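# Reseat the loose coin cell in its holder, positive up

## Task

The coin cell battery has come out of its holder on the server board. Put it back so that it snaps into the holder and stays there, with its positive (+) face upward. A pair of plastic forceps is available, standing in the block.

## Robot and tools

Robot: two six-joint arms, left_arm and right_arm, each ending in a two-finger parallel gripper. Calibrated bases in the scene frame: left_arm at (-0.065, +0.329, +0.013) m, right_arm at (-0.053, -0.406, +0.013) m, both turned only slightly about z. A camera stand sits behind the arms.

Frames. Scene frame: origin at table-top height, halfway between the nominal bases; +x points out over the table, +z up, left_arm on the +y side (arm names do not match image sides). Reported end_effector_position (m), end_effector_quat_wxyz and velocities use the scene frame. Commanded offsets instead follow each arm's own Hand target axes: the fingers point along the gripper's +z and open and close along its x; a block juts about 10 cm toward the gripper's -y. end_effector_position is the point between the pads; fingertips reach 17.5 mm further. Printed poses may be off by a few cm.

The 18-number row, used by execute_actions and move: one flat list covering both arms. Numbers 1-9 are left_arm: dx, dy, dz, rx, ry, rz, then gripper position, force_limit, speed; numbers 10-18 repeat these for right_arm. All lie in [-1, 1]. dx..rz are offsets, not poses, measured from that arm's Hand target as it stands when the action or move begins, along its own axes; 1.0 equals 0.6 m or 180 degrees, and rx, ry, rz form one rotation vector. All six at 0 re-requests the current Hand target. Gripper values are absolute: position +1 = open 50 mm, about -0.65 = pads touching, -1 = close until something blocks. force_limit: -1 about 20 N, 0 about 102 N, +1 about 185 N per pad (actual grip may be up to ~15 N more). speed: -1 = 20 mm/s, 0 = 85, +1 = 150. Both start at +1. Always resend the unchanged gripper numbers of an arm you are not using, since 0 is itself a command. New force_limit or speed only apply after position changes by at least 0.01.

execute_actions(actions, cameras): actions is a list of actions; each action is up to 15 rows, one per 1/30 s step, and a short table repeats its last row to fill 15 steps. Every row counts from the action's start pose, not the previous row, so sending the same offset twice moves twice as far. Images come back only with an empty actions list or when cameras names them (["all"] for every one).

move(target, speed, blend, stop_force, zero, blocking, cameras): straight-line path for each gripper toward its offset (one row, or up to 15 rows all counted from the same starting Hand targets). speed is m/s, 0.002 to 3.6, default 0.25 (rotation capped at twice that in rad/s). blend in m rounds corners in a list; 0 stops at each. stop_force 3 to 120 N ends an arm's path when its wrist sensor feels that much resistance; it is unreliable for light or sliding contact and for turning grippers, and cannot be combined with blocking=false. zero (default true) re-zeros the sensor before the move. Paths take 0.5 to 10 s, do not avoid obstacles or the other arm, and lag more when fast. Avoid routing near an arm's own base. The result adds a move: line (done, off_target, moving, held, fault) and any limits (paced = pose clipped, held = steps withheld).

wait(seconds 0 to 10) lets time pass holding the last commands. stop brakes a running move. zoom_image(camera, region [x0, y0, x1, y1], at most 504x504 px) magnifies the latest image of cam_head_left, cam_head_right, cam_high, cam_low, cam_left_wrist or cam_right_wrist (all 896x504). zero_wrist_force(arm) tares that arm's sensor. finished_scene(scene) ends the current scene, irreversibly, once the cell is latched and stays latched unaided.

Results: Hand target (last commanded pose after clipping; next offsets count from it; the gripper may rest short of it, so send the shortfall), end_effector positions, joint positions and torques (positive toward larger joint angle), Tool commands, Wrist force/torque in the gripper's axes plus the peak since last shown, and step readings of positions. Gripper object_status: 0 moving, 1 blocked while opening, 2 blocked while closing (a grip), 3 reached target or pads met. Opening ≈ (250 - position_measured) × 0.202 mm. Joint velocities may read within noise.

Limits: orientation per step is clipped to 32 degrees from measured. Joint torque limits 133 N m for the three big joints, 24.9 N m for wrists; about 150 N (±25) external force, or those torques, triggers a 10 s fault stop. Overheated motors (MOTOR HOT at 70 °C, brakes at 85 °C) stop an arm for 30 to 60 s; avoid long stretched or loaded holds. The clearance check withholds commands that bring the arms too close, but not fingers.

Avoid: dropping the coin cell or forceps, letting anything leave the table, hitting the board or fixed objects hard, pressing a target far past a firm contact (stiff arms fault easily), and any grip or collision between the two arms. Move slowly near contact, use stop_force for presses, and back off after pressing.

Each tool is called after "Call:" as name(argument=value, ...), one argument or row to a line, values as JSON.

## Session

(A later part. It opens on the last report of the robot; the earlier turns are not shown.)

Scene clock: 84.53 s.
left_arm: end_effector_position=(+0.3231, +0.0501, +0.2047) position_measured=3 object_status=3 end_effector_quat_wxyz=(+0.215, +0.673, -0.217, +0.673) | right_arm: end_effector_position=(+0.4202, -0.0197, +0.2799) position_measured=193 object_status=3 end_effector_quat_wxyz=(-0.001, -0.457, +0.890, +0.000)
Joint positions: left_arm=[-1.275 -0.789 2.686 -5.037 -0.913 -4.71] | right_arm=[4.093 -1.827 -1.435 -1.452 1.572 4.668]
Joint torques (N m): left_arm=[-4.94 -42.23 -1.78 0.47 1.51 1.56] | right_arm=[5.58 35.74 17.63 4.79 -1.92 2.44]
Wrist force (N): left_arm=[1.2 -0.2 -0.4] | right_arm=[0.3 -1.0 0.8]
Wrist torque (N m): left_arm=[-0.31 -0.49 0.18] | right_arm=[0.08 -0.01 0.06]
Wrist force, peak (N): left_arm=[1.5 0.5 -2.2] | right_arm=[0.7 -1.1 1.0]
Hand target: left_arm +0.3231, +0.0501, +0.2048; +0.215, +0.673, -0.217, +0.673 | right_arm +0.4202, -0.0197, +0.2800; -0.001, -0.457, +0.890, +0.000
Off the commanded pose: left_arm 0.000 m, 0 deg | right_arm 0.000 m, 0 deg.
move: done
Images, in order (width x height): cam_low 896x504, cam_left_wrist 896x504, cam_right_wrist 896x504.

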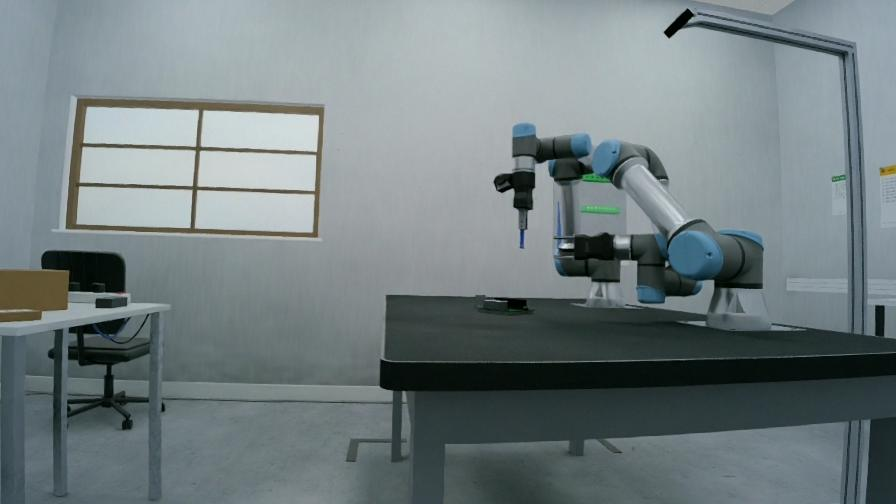

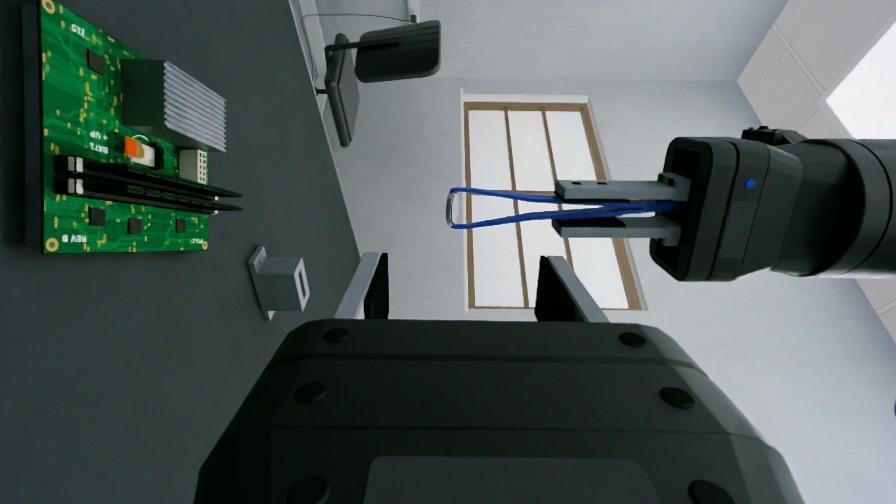

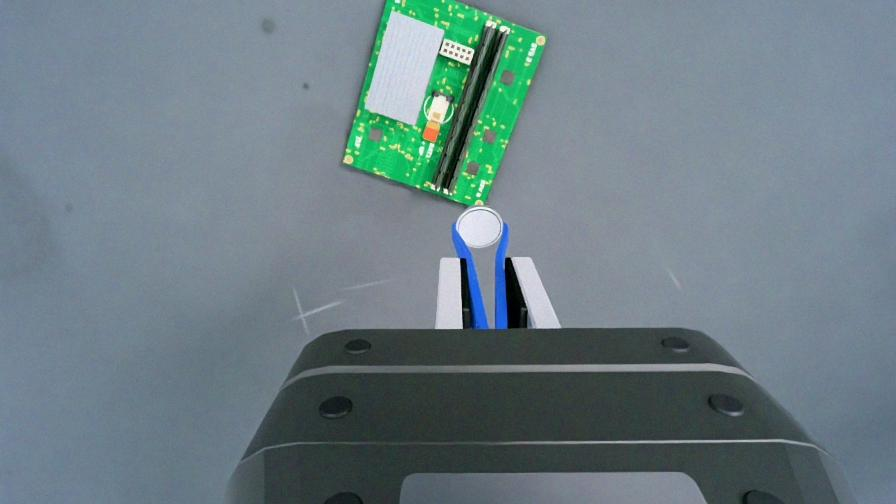

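Call:
move(
  target=[-0.005,-0.006,0.135,0,0,0,1,-1,-1,0,0,0,0,0,0,-0.27,-1,-1],
  speed=0.08,
  cameras=["cam_right_wrist","cam_left_wrist"],
)

Call:
zoom_image(
  camera="cam_left_wrist",
  region=[360, 200, 580, 330],
)

Call:
zoom_image(
  camera="cam_right_wrist",
  region=[380, 160, 580, 330],
)

Scene clock: 86.33 s.
left_arm: end_effector_position=(+0.3911, +0.0059, +0.2019) position_measured=3 object_status=3 end_effector_quat_wxyz=(+0.215, +0.673, -0.217, +0.673) | right_arm: end_effector_position=(+0.4202, -0.0197, +0.2800) position_measured=193 object_status=3 end_effector_quat_wxyz=(-0.001, -0.457, +0.890, +0.000)
Joint positions: left_arm=[-1.068 -0.849 2.45 -4.742 -1.119 -4.71] | right_arm=[4.093 -1.827 -1.435 -1.452 1.572 4.668]
Joint torques (N m): left_arm=[-9.64 -19.48 -4.17 -2.67 0.24 -2] | right_arm=[5.8 45.77 17.43 5.16 -1.84 2.26]
Wrist force (N): left_arm=[1.3 -0.3 -0.2] | right_arm=[0.4 -0.9 0.9]
Wrist torque (N m): left_arm=[-0.37 -0.52 0.16] | right_arm=[0.08 -0.03 0.03]
Wrist force, peak (N): left_arm=[1.3 -0.1 -1.7] | right_arm=[0.9 -1.1 0.9]
Hand target: left_arm +0.3911, +0.0058, +0.2018; +0.215, +0.673, -0.217, +0.673 | right_arm +0.4202, -0.0197, +0.2800; -0.001, -0.457, +0.890, +0.000
Off the commanded pose: left_arm 0.000 m, 0 deg | right_arm 0.000 m, 0 deg.
move: done
Images, in order (width x height): cam_left_wrist 896x504, cam_right_wrist 896x504.

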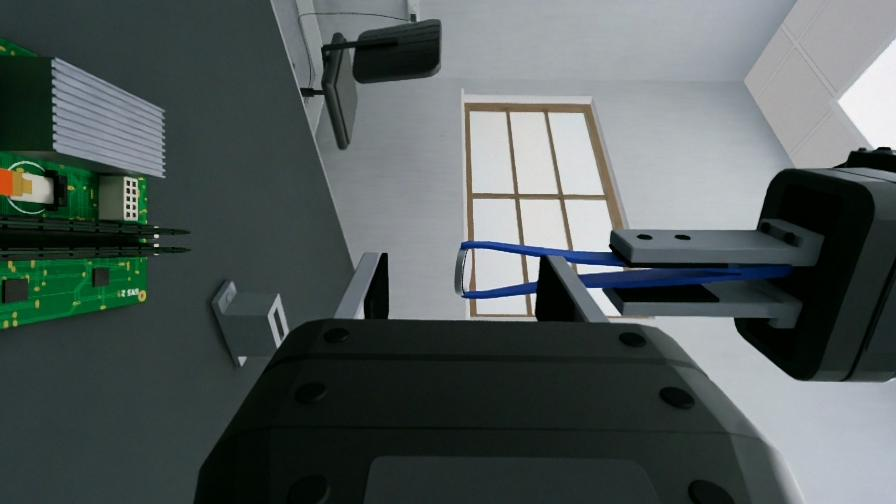

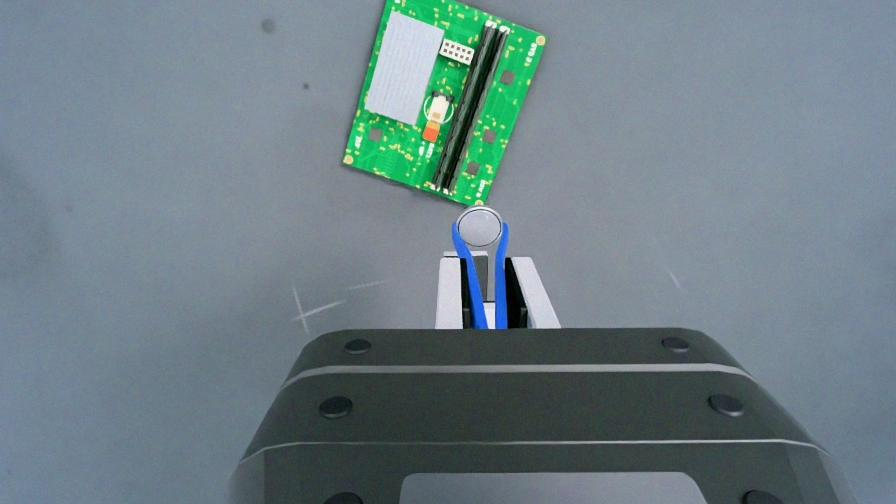

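Scaled by 2.291 from the camera's 896x504 image, which has a finer 1280x720 frame.

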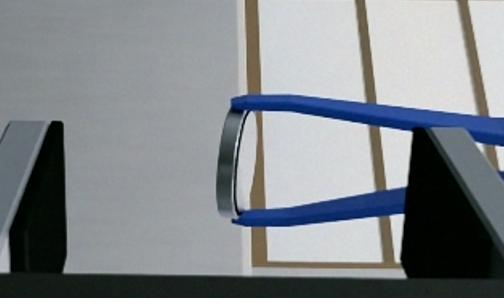

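Scaled by 2.520 from the camera's 896x504 image, which has a finer 1280x720 frame.

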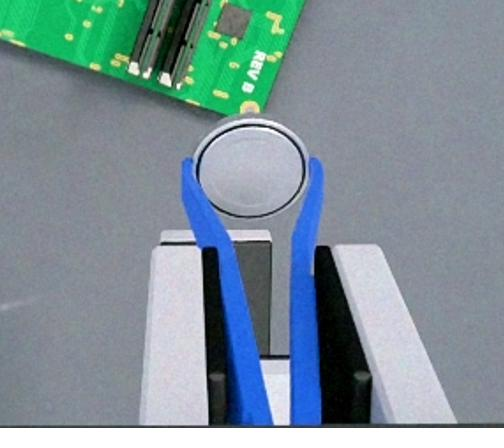

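Call:
move(
  target=[
    [0,0.008,0.0,0,0,0,1,-1,-1,0,0,0,0,0,0,-0.27,-1,-1],
    [0,0.008,0.028,0,0,0,1,-1,-1,0,0,0,0,0,0,-0.27,-1,-1],
  ],
  speed=0.05,
  cameras=["cam_right_wrist","cam_left_wrist"],
)

Call:
zoom_image(
  camera="cam_left_wrist",
  region=[360, 200, 580, 330],
)

Call:
zoom_image(
  camera="cam_right_wrist",
  region=[380, 160, 580, 330],
)

Scene clock: 88.73 s.
left_arm: end_effector_position=(+0.4020, -0.0078, +0.2018) position_measured=3 object_status=3 end_effector_quat_wxyz=(+0.215, +0.673, -0.217, +0.673) | right_arm: end_effector_position=(+0.4202, -0.0197, +0.2800) position_measured=193 object_status=3 end_effector_quat_wxyz=(-0.001, -0.457, +0.890, +0.000)
Joint positions: left_arm=[-1.057 -0.849 2.403 -4.694 -1.13 -4.71] | right_arm=[4.093 -1.827 -1.435 -1.452 1.572 4.668]
Joint torques (N m): left_arm=[-12.18 -34.17 5.89 -4.78 1.56 0.87] | right_arm=[5.65 46.08 17.22 5.07 -1.84 1.83]
Wrist force (N): left_arm=[1.5 -0.6 -0.3] | right_arm=[0.5 -0.9 0.5]
Wrist torque (N m): left_arm=[-0.38 -0.57 0.15] | right_arm=[0.09 -0.04 0.04]
Wrist force, peak (N): left_arm=[1.6 -0.6 -1.0] | right_arm=[0.7 -1.4 0.6]
Hand target: left_arm +0.4019, -0.0079, +0.2017; +0.215, +0.673, -0.217, +0.673 | right_arm +0.4202, -0.0197, +0.2800; -0.001, -0.457, +0.890, +0.000
Off the commanded pose: left_arm 0.000 m, 0 deg | right_arm 0.000 m, 0 deg.
move: done
Images, in order (width x height): cam_left_wrist 896x504, cam_right_wrist 896x504.

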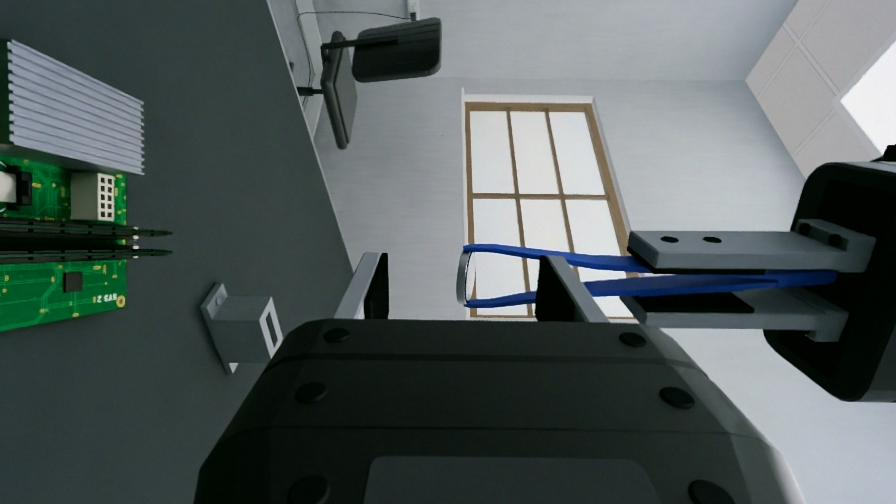

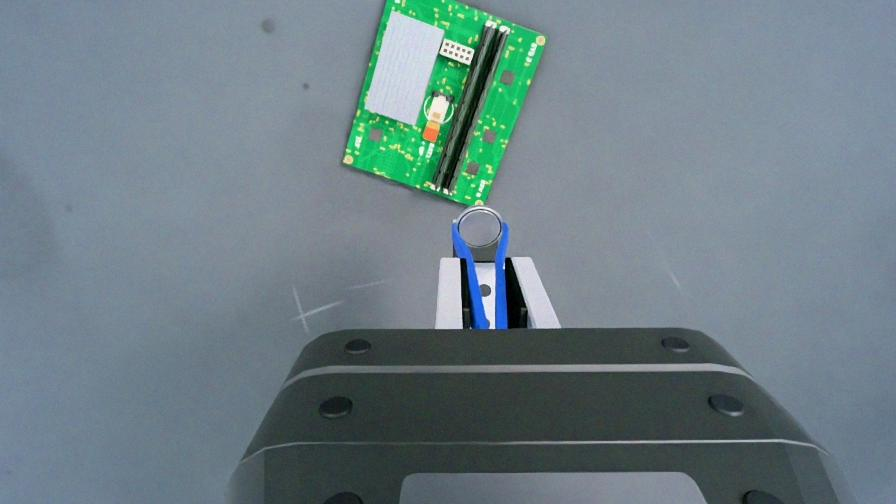

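Scaled by 2.291 from the camera's 896x504 image, which has a finer 1280x720 frame.

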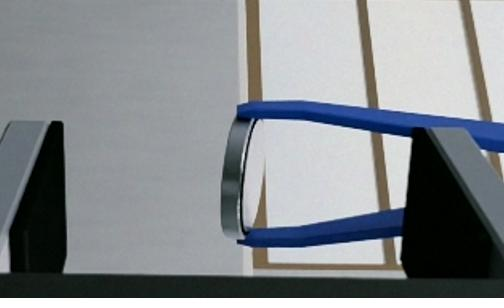

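Scaled by 2.520 from the camera's 896x504 image, which has a finer 1280x720 frame.

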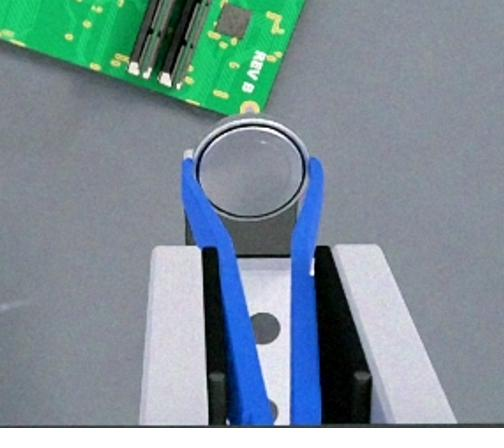

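Call:
move(
  target=[
    [0,0.0015,0.0,0,0,0,1,-1,-1,0,0,0,0,0,0,-0.27,-1,-1],
    [0,0.0015,0,0,0,0,-0.35,-1,-1,0,0,0,0,0,0,-0.27,-1,-1],
  ],
  speed=0.05,
  cameras=["cam_right_wrist","cam_left_wrist"],
)

Call:
zoom_image(
  camera="cam_left_wrist",
  region=[360, 200, 580, 330],
)

Call:
zoom_image(
  camera="cam_right_wrist",
  region=[380, 160, 580, 330],
)

Scene clock: 92.07 s.
left_arm: end_effector_position=(+0.4014, -0.0086, +0.2017) position_measured=205 object_status=0 end_effector_quat_wxyz=(+0.215, +0.673, -0.217, +0.673) | right_arm: end_effector_position=(+0.4202, -0.0197, +0.2800) position_measured=193 object_status=3 end_effector_quat_wxyz=(-0.001, -0.457, +0.890, +0.000)
Joint positions: left_arm=[-1.06 -0.849 2.403 -4.694 -1.127 -4.71] | right_arm=[4.093 -1.827 -1.435 -1.452 1.572 4.668]
Joint torques (N m): left_arm=[10.85 -19.51 -4.21 -1.2 -1.15 2.43] | right_arm=[5.96 45.41 17.3 5.11 -1.75 1.26]
Wrist force (N): left_arm=[1.6 -0.5 -0.2] | right_arm=[0.6 -0.9 0.8]
Wrist torque (N m): left_arm=[-0.37 -0.59 0.14] | right_arm=[0.08 -0.05 0.04]
Wrist force, peak (N): left_arm=[1.7 -0.7 -0.4] | right_arm=[0.8 -0.8 1.2]
Hand target: left_arm +0.4014, -0.0086, +0.2017; +0.215, +0.673, -0.217, +0.673 | right_arm +0.4202, -0.0197, +0.2800; -0.001, -0.457, +0.890, +0.000
Off the commanded pose: left_arm 0.000 m, 0 deg | right_arm 0.000 m, 0 deg.
move: done
Images, in order (width x height): cam_left_wrist 896x504, cam_right_wrist 896x504.

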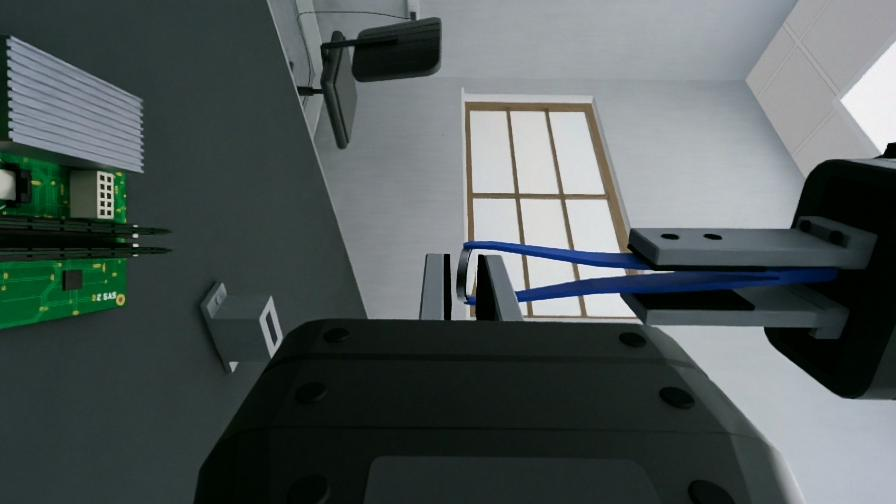

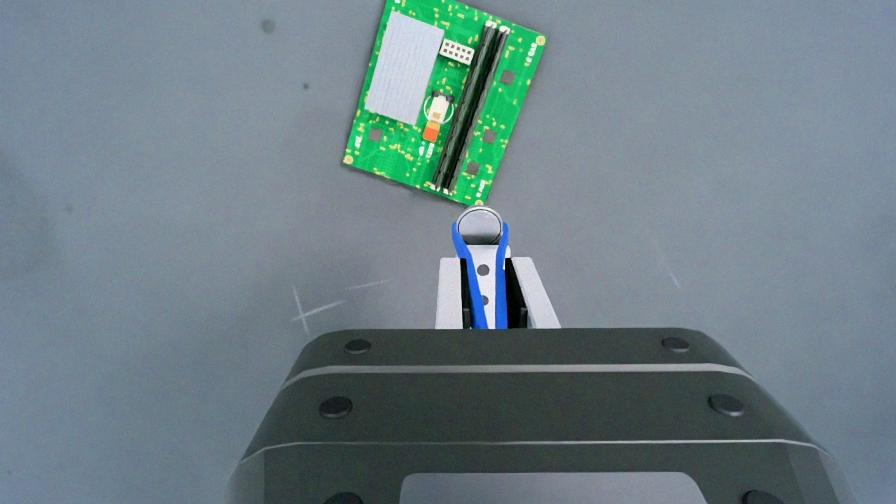

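Scaled by 2.291 from the camera's 896x504 image, which has a finer 1280x720 frame.

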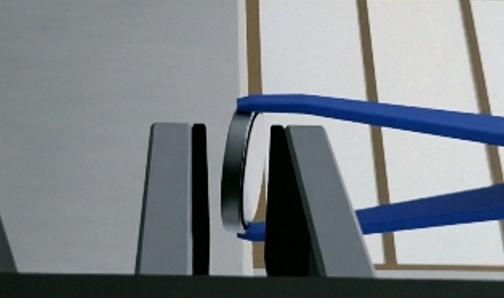

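Scaled by 2.520 from the camera's 896x504 image, which has a finer 1280x720 frame.

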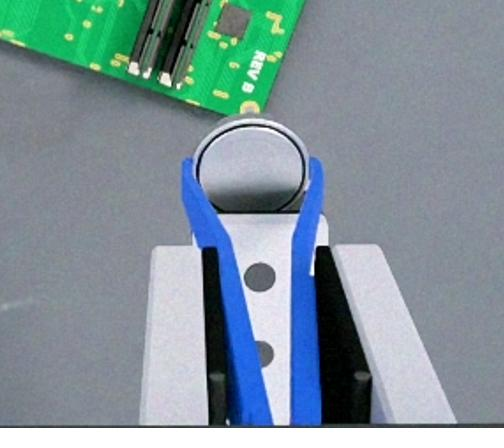

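Call:
move(
  target=[0,0,0,0,0,0,-1,-1,-1,0,0,0,0,0,0,-0.27,-1,-1],
  cameras=["cam_right_wrist","cam_left_wrist"],
)

Call:
zoom_image(
  camera="cam_left_wrist",
  region=[360, 200, 580, 330],
)

Call:
zoom_image(
  camera="cam_right_wrist",
  region=[380, 160, 580, 330],
)

Scene clock: 92.90 s.
left_arm: end_effector_position=(+0.4014, -0.0086, +0.2017) position_measured=237 object_status=0 end_effector_quat_wxyz=(+0.215, +0.673, -0.217, +0.673) | right_arm: end_effector_position=(+0.4202, -0.0197, +0.2800) position_measured=193 object_status=3 end_effector_quat_wxyz=(-0.001, -0.457, +0.890, +0.000)
Joint positions: left_arm=[-1.06 -0.849 2.403 -4.694 -1.127 -4.71] | right_arm=[4.093 -1.827 -1.435 -1.452 1.572 4.668]
Joint torques (N m): left_arm=[10.94 -19.77 -4.41 -1.23 -1.1 2.34] | right_arm=[6.16 45.36 17.99 5.12 -1.67 1.22]
Wrist force (N): left_arm=[1.6 -0.4 -0.3] | right_arm=[0.5 -1.0 0.8]
Wrist torque (N m): left_arm=[-0.34 -0.54 0.15] | right_arm=[0.08 -0.04 0.04]
Wrist force, peak (N): left_arm=[1.9 -0.6 -0.4] | right_arm=[0.5 -1.3 1.0]
Hand target: left_arm +0.4014, -0.0086, +0.2017; +0.215, +0.673, -0.217, +0.673 | right_arm +0.4202, -0.0197, +0.2800; -0.001, -0.457, +0.890, +0.000
Off the commanded pose: left_arm 0.000 m, 0 deg | right_arm 0.000 m, 0 deg.
move: done
Images, in order (width x height): cam_left_wrist 896x504, cam_right_wrist 896x504.

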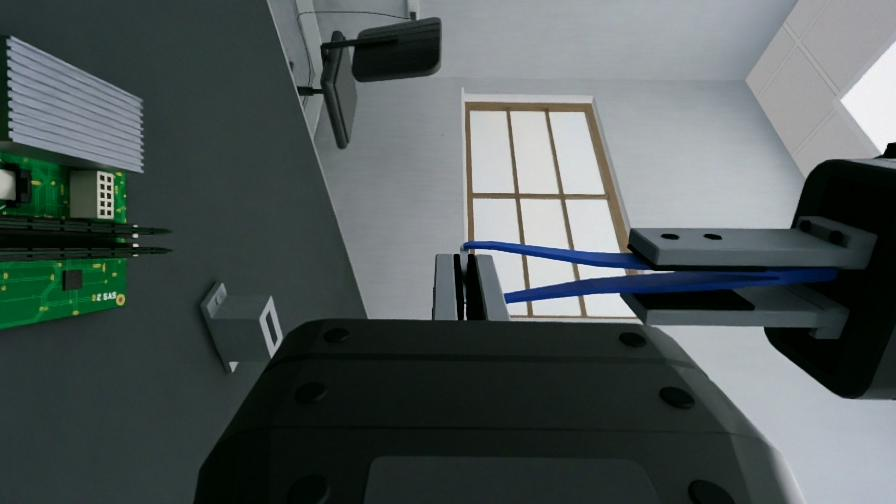

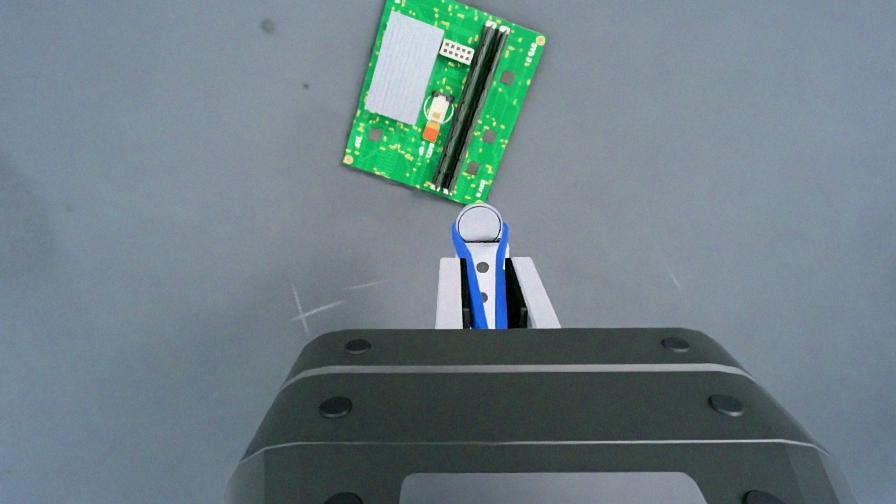

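Scaled by 2.291 from the camera's 896x504 image, which has a finer 1280x720 frame.

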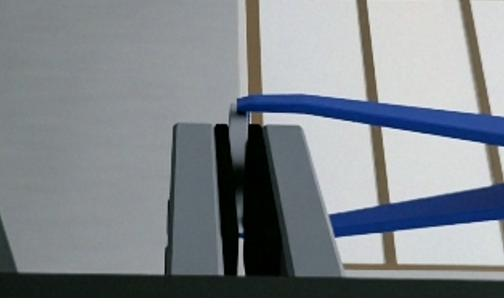

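Scaled by 2.520 from the camera's 896x504 image, which has a finer 1280x720 frame.

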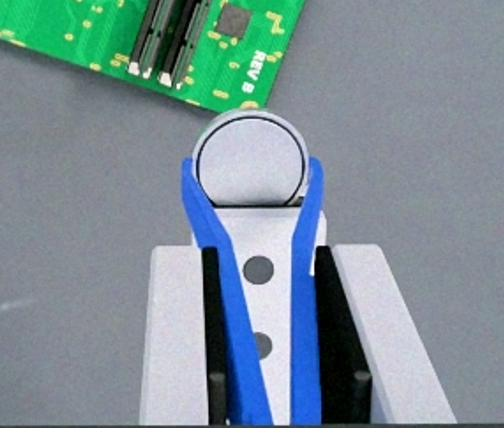

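Call:
wait(
  seconds=0.5,
)

Scene clock: 93.50 s.
left_arm: end_effector_position=(+0.4014, -0.0086, +0.2017) position_measured=237 object_status=2 end_effector_quat_wxyz=(+0.215, +0.673, -0.217, +0.673) | right_arm: end_effector_position=(+0.4202, -0.0197, +0.2800) position_measured=193 object_status=3 end_effector_quat_wxyz=(-0.001, -0.457, +0.890, +0.000)
Joint positions: left_arm=[-1.06 -0.849 2.403 -4.694 -1.127 -4.71] | right_arm=[4.093 -1.827 -1.435 -1.452 1.572 4.668]
Joint torques (N m): left_arm=[10.97 -19.64 -4.14 -1.24 -1.24 2.5] | right_arm=[5.37 45.24 17.76 5.11 -1.77 1.12]
Wrist force (N): left_arm=[1.7 -0.6 -0.3] | right_arm=[0.6 -0.9 0.8]
Wrist torque (N m): left_arm=[-0.38 -0.57 0.15] | right_arm=[0.10 -0.07 0.04]
Wrist force, peak (N): left_arm=[1.9 -0.4 -0.4] | right_arm=[0.4 -1.2 1.3]
Hand target: left_arm +0.4014, -0.0086, +0.2017; +0.215, +0.673, -0.217, +0.673 | right_arm +0.4202, -0.0197, +0.2800; -0.001, -0.457, +0.890, +0.000
Tool commands: left_gripper/position=-1.0 left_gripper/force_limit=-1.0 left_gripper/speed=-1.0 right_gripper/position=-0.27 right_gripper/force_limit=-1.0 right_gripper/speed=-1.0
Off the commanded pose: left_arm 0.000 m, 0 deg | right_arm 0.000 m, 0 deg.
wait: 0.50 s; at rest by 0.07 s

Call:
move(
  target=[
    [0,0,0,0,0,0,-1,-1,-1,0,0,0,0,0,0,-0.27,-1,-1],
    [0,0,0,0,0,0,-1,-1,-1,0,0,0,0,0,0,-0.08,-1,-1],
    [0,0,-0.27,0,0,0,-1,-1,-1,0,0,0,0,0,0,-0.08,-1,-1],
    [0,0,-0.27,0,0,0.5,-1,-1,-1,0,0,0,0,0,0,-0.08,-1,-1],
  ],
  speed=0.12,
  cameras=["cam_right_wrist","cam_left_wrist","cam_low"],
)

Call:
move(
  target=[0,0,0,0,0,0.5,-1,-1,-1,0,0,0,0,0,0,-0.08,-1,-1],
  speed=0.2,
  cameras=["cam_right_wrist","cam_left_wrist","cam_low"],
)

Call:
zoom_image(
  camera="cam_left_wrist",
  region=[300, 100, 620, 330],
)

Call:
zoom_image(
  camera="cam_right_wrist",
  region=[380, 160, 580, 330],
)

Scene clock: 96.37 s.
left_arm: end_effector_position=(+0.3258, +0.0462, +0.2022) position_measured=237 object_status=2 end_effector_quat_wxyz=(+0.216, +0.673, -0.218, +0.673) | right_arm: end_effector_position=(+0.4202, -0.0197, +0.2800) position_measured=165 object_status=3 end_effector_quat_wxyz=(-0.001, -0.457, +0.890, +0.000)
Joint positions: left_arm=[-1.265 -0.787 2.671 -5.022 -0.924 -4.711] | right_arm=[4.093 -1.827 -1.435 -1.452 1.572 4.668]
Joint torques (N m): left_arm=[13.45 -41.51 -1.83 -0.7 -1.68 -1.67] | right_arm=[5.95 45.87 19.43 5.09 -1.69 0.81]
Wrist force (N): left_arm=[1.3 -0.2 -0.6] | right_arm=[0.4 -0.9 0.4]
Wrist torque (N m): left_arm=[-0.31 -0.49 0.18] | right_arm=[0.10 -0.03 0.04]
Wrist force, peak (N): left_arm=[3.4 -2.0 -7.3] | right_arm=[0.7 -1.2 1.1]
Hand target: left_arm +0.3258, +0.0462, +0.2023; +0.216, +0.673, -0.218, +0.673 (not the last commanded pose) | right_arm +0.4202, -0.0197, +0.2800; -0.001, -0.457, +0.890, +0.000
Off the commanded pose: left_arm 0.069 m, 90 deg | right_arm 0.000 m, 0 deg.
move: held (left_arm; a check stopped the path); path passed 2 of 4 targets; limits=held
pose unreachable (left arm): on one or more control steps of this call, first in action 0 (counted from 0), this arm could not follow its commanded pose, so it was not sent that pose on those steps. It may still have moved: this result reports where it is.
cause: moving toward the commanded pose would bring two parts of the arm too close to each other (joints 3 (elbow) to 5 (wrist 2) lie between them).
Images, in order (width x height): cam_low 896x504, cam_left_wrist 896x504, cam_right_wrist 896x504.

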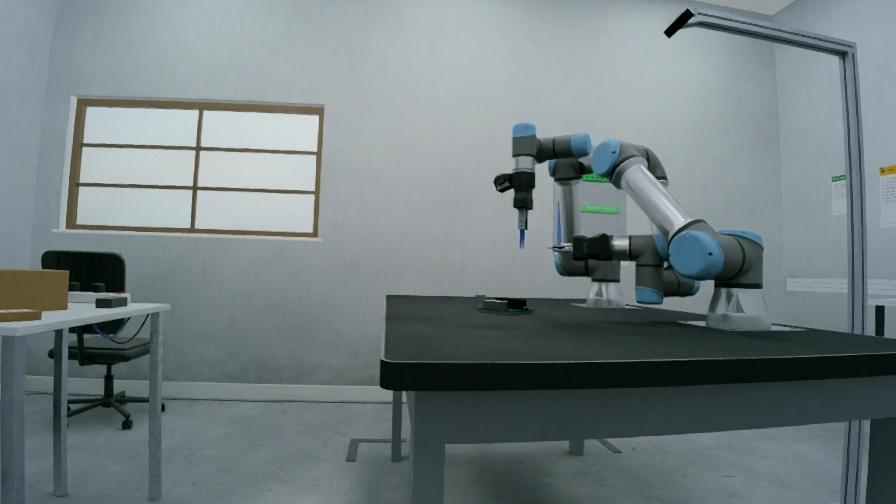

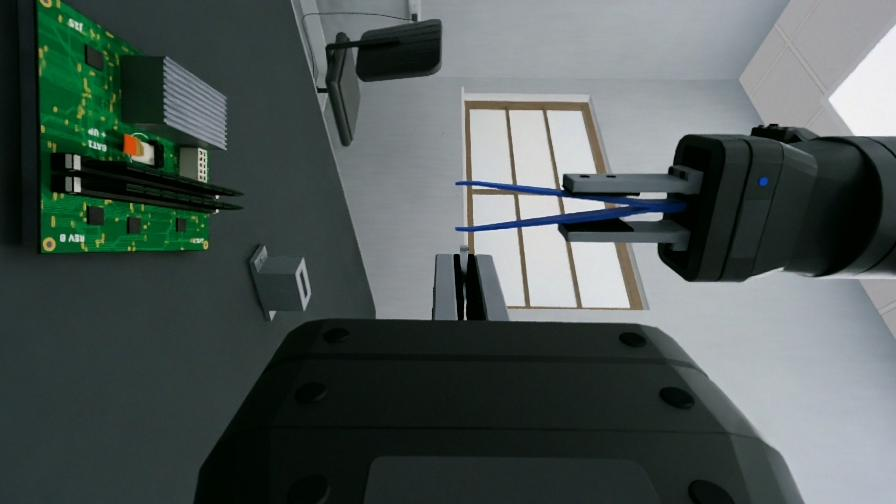

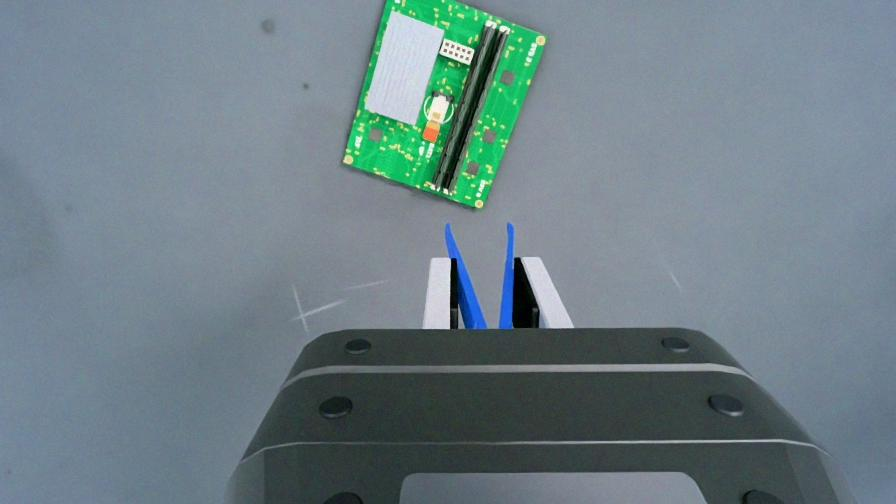

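Scene clock: 100.80 s.
left_arm: end_effector_position=(+0.3258, +0.0462, +0.2023) position_measured=237 object_status=2 end_effector_quat_wxyz=(+0.323, -0.322, +0.630, -0.628) | right_arm: end_effector_position=(+0.4202, -0.0197, +0.2800) position_measured=165 object_status=3 end_effector_quat_wxyz=(-0.001, -0.457, +0.890, +0.000)
Joint positions: left_arm=[-1.265 -0.787 2.671 -5.022 -0.924 -3.14] | right_arm=[4.093 -1.827 -1.435 -1.452 1.572 4.668]
Joint torques (N m): left_arm=[12.97 -18.29 -2.03 -3.38 0.05 2.45] | right_arm=[5.79 46.15 20.26 4.98 -1.54 0.07]
Wrist force (N): left_arm=[-2.3 -2.6 -1.0] | right_arm=[0.5 -1.1 0.5]
Wrist torque (N m): left_arm=[-0.43 -0.06 -0.38] | right_arm=[0.06 -0.03 0.03]
Wrist force, peak (N): left_arm=[-2.5 -3.0 -1.2] | right_arm=[0.8 -1.1 0.9]
Hand target: left_arm +0.3258, +0.0462, +0.2023; +0.323, -0.322, +0.630, -0.628 | right_arm +0.4202, -0.0197, +0.2800; -0.001, -0.457, +0.890, +0.000
Off the commanded pose: left_arm 0.000 m, 0 deg | right_arm 0.000 m, 0 deg.
move: done
Images, in order (width x height): cam_low 896x504, cam_left_wrist 896x504, cam_right_wrist 896x504.

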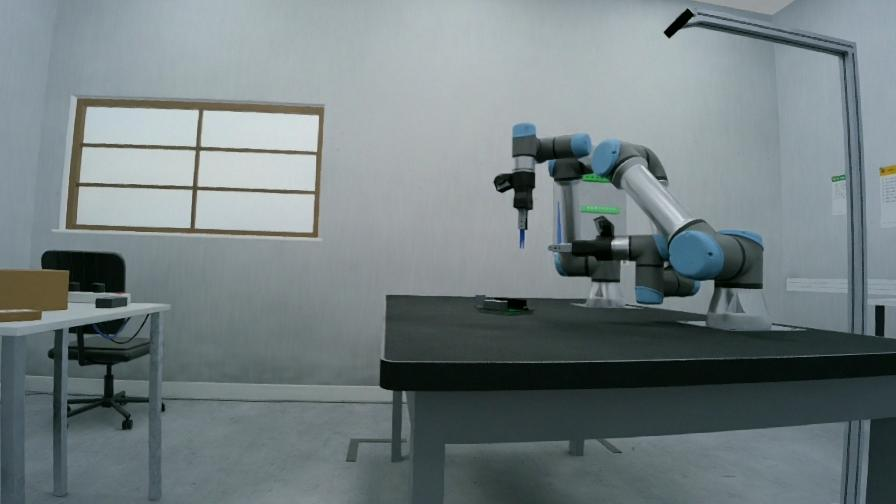

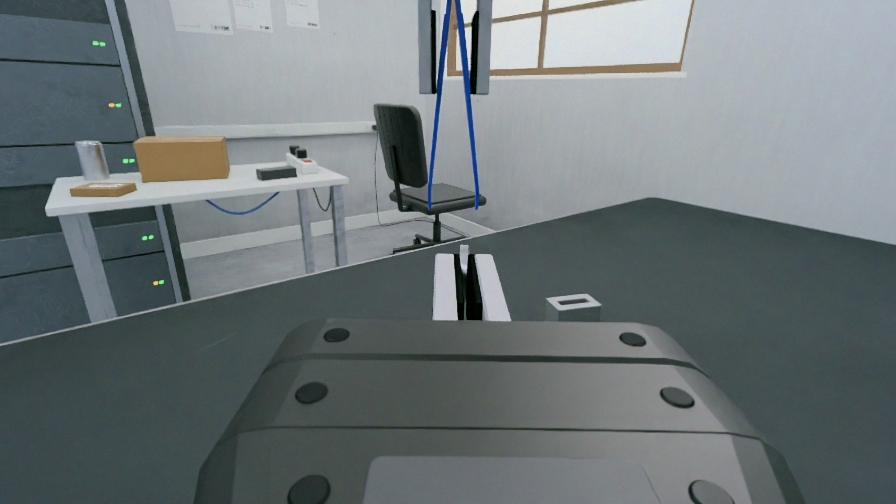

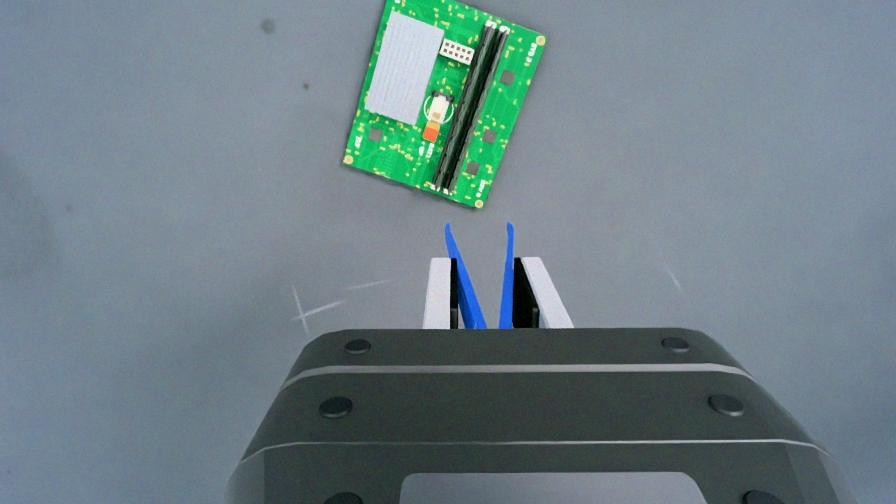

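Scaled by 1.575 from the camera's 896x504 image, which has a finer 1280x720 frame.

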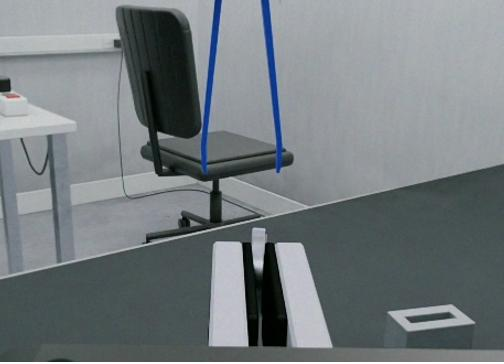

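Scaled by 2.520 from the camera's 896x504 image, which has a finer 1280x720 frame.

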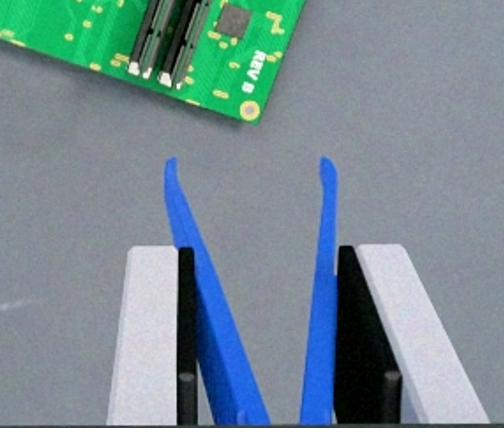

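Call:
move(
  target=[0,0,0,0,0,0.5,-1,-1,-1,0,0,0,0,0,0,-0.08,-1,-1],
  speed=0.4,
  cameras=["cam_left_wrist"],
)

Call:
zoom_image(
  camera="cam_left_wrist",
  region=[360, 170, 580, 330],
)

Scene clock: 103.53 s.
left_arm: end_effector_position=(+0.3258, +0.0462, +0.2023) position_measured=237 object_status=2 end_effector_quat_wxyz=(+0.673, +0.218, +0.673, -0.216) | right_arm: end_effector_position=(+0.4202, -0.0197, +0.2800) position_measured=165 object_status=3 end_effector_quat_wxyz=(-0.001, -0.457, +0.890, +0.000)
Joint positions: left_arm=[-1.265 -0.787 2.671 -5.023 -0.924 -1.57] | right_arm=[4.093 -1.827 -1.435 -1.452 1.572 4.668]
Joint torques (N m): left_arm=[0.51 -24.85 -1.92 -1.01 -1.49 2.47] | right_arm=[5.58 46.52 21.62 5.02 -1.45 -0.33]
Wrist force (N): left_arm=[-4.6 0.5 1.5] | right_arm=[0.3 -0.8 0.4]
Wrist torque (N m): left_arm=[-0.10 0.03 -0.11] | right_arm=[0.10 -0.01 0.03]
Wrist force, peak (N): left_arm=[-5.0 -0.2 1.4] | right_arm=[0.8 -1.2 0.8]
Hand target: left_arm +0.3258, +0.0462, +0.2023; +0.673, +0.218, +0.673, -0.216 | right_arm +0.4202, -0.0197, +0.2800; -0.001, -0.457, +0.890, +0.000
Off the commanded pose: left_arm 0.000 m, 0 deg | right_arm 0.000 m, 0 deg.
move: done
Images, in order (width x height): cam_left_wrist 896x504.

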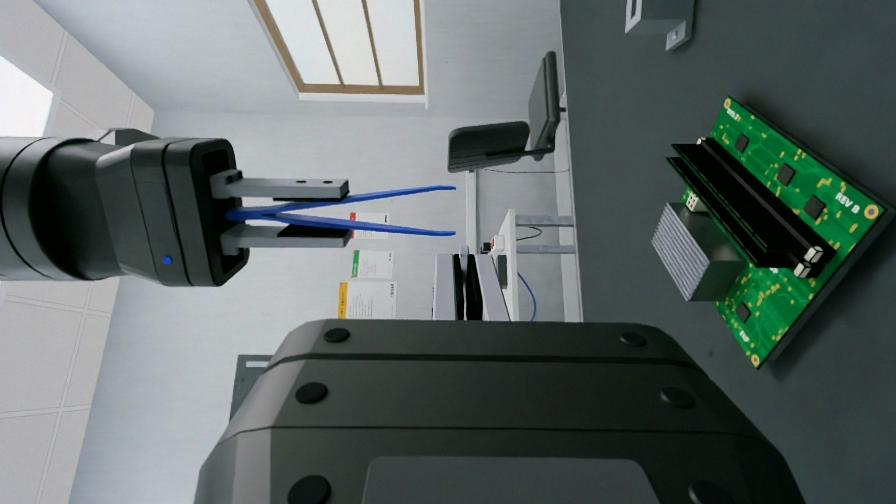

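Scaled by 2.291 from the camera's 896x504 image, which has a finer 1280x720 frame.

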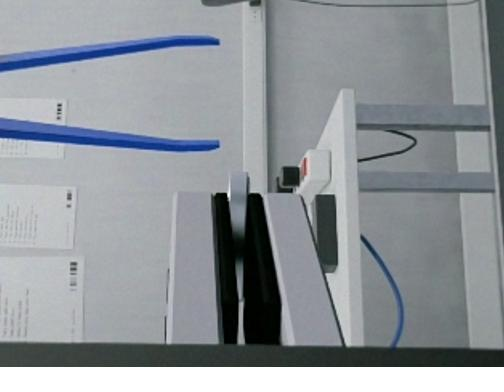

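Call:
move(
  target=[-0.0035,0.0015,0.12,0,0,0,-1,-1,-1,0,0,0,0,0,0,-0.08,-1,-1],
  speed=0.1,
  cameras=["cam_left_wrist","cam_right_wrist"],
)

Call:
zoom_image(
  camera="cam_left_wrist",
  region=[360, 170, 580, 330],
)

Call:
zoom_image(
  camera="cam_right_wrist",
  region=[380, 160, 580, 330],
)

Scene clock: 105.57 s.
left_arm: end_effector_position=(+0.3848, +0.0050, +0.2044) position_measured=237 object_status=2 end_effector_quat_wxyz=(+0.673, +0.218, +0.673, -0.216) | right_arm: end_effector_position=(+0.4202, -0.0197, +0.2800) position_measured=165 object_status=3 end_effector_quat_wxyz=(-0.001, -0.457, +0.890, +0.000)
Joint positions: left_arm=[-1.089 -0.859 2.466 -4.746 -1.1 -1.569] | right_arm=[4.093 -1.827 -1.435 -1.452 1.572 4.668]
Joint torques (N m): left_arm=[-7.2 -17.89 -5.57 -1.5 -0.19 -1.88] | right_arm=[5.65 45.74 22.62 4.93 -1.53 -0.64]
Wrist force (N): left_arm=[-4.4 -0.1 1.5] | right_arm=[0.8 -0.9 0.7]
Wrist torque (N m): left_arm=[-0.23 -0.04 -0.11] | right_arm=[0.09 -0.09 0.04]
Wrist force, peak (N): left_arm=[-4.4 0.2 3.5] | right_arm=[0.7 -1.2 0.6]
Hand target: left_arm +0.3848, +0.0049, +0.2043; +0.673, +0.218, +0.673, -0.216 | right_arm +0.4202, -0.0197, +0.2800; -0.001, -0.457, +0.890, +0.000
Off the commanded pose: left_arm 0.000 m, 0 deg | right_arm 0.000 m, 0 deg.
move: done
Images, in order (width x height): cam_left_wrist 896x504, cam_right_wrist 896x504.

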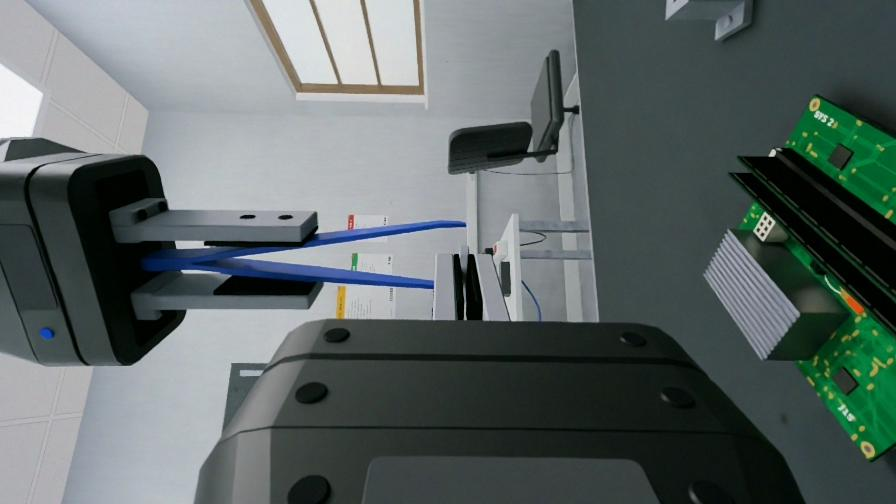

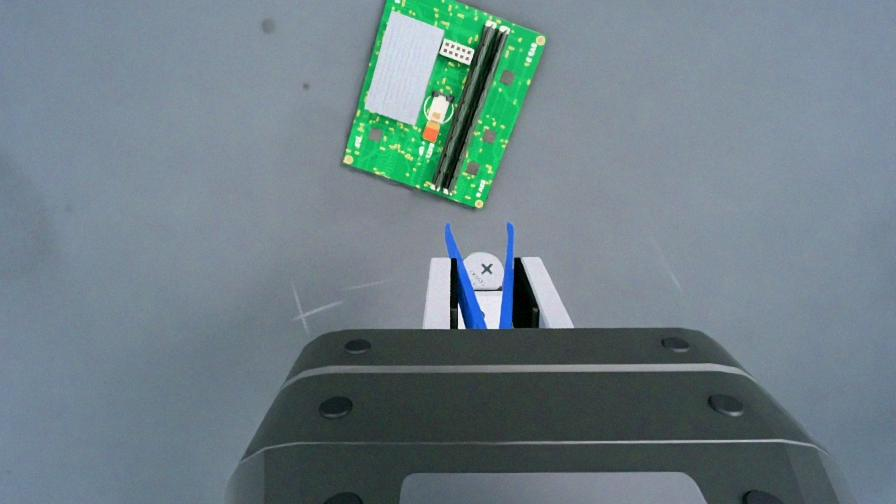

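Scaled by 2.291 from the camera's 896x504 image, which has a finer 1280x720 frame.

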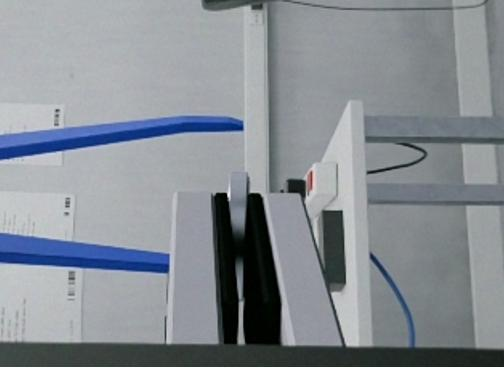

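Scaled by 2.520 from the camera's 896x504 image, which has a finer 1280x720 frame.

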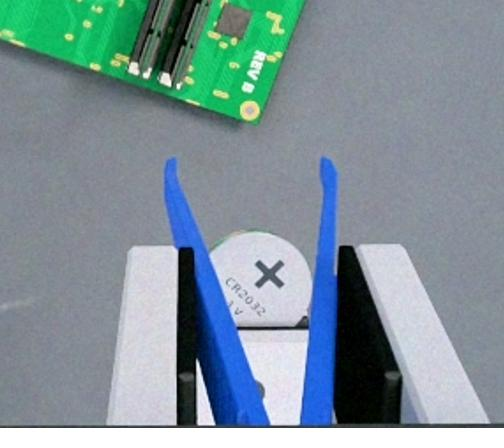

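Call:
move(
  target=[
    [0,0.0037,0.0,0,0,0,-1,-1,-1,0,0,0,0,0,0,-0.08,-1,-1],
    [0,0.0037,0.036,0,0,0,-1,-1,-1,0,0,0,0,0,0,-0.08,-1,-1],
  ],
  speed=0.04,
  cameras=["cam_left_wrist","cam_right_wrist"],
)

Call:
zoom_image(
  camera="cam_left_wrist",
  region=[360, 170, 580, 330],
)

Call:
zoom_image(
  camera="cam_right_wrist",
  region=[380, 160, 580, 330],
)

Scene clock: 107.47 s.
left_arm: end_effector_position=(+0.4037, -0.0058, +0.2043) position_measured=237 object_status=2 end_effector_quat_wxyz=(+0.673, +0.218, +0.673, -0.216) | right_arm: end_effector_position=(+0.4202, -0.0197, +0.2800) position_measured=165 object_status=3 end_effector_quat_wxyz=(-0.001, -0.457, +0.890, +0.000)
Joint positions: left_arm=[-1.048 -0.86 2.404 -4.684 -1.141 -1.569] | right_arm=[4.093 -1.827 -1.435 -1.452 1.572 4.668]
Joint torques (N m): left_arm=[-12.32 -18.32 4.74 -5.01 1.49 2.22] | right_arm=[4.92 45.54 22.96 5.01 -1.4 -0.9]
Wrist force (N): left_arm=[-4.4 0.1 1.7] | right_arm=[0.5 -0.7 0.8]
Wrist torque (N m): left_arm=[-0.16 -0.04 -0.12] | right_arm=[0.12 -0.05 0.04]
Wrist force, peak (N): left_arm=[-4.5 0.0 2.4] | right_arm=[0.7 -1.2 1.2]
Hand target: left_arm +0.4036, -0.0059, +0.2042; +0.673, +0.218, +0.673, -0.216 | right_arm +0.4202, -0.0197, +0.2800; -0.001, -0.457, +0.890, +0.000
Off the commanded pose: left_arm 0.000 m, 0 deg | right_arm 0.000 m, 0 deg.
move: done
Images, in order (width x height): cam_left_wrist 896x504, cam_right_wrist 896x504.

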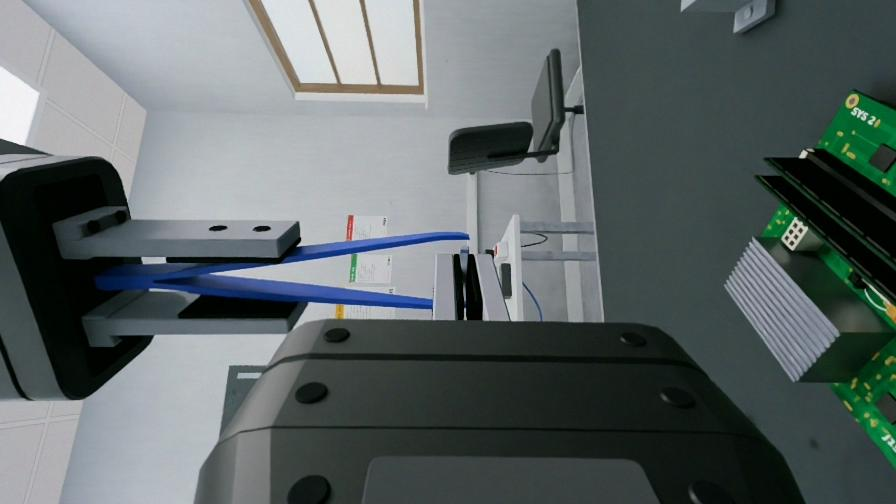

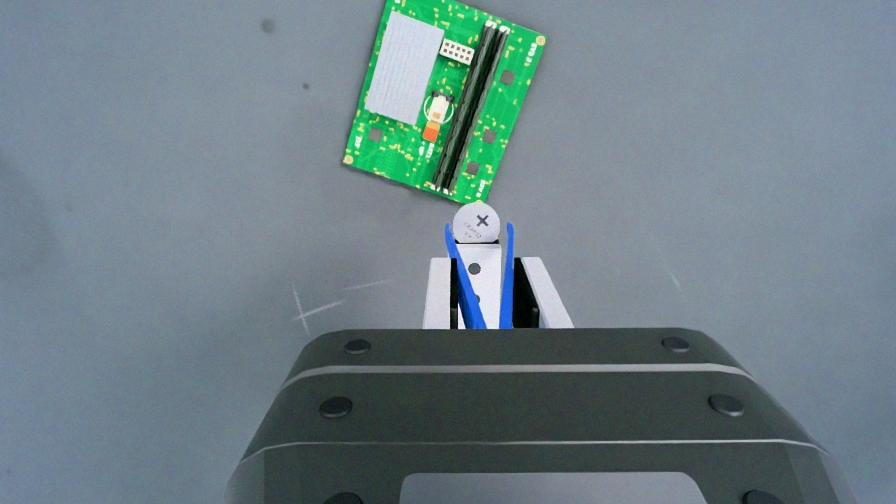

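Scaled by 2.291 from the camera's 896x504 image, which has a finer 1280x720 frame.

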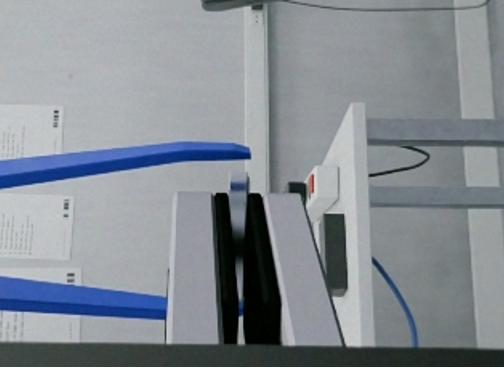

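Scaled by 2.520 from the camera's 896x504 image, which has a finer 1280x720 frame.

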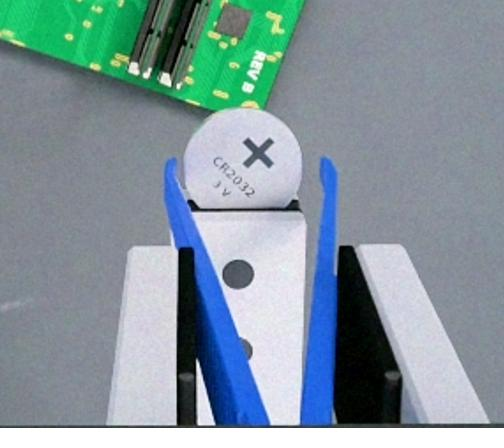

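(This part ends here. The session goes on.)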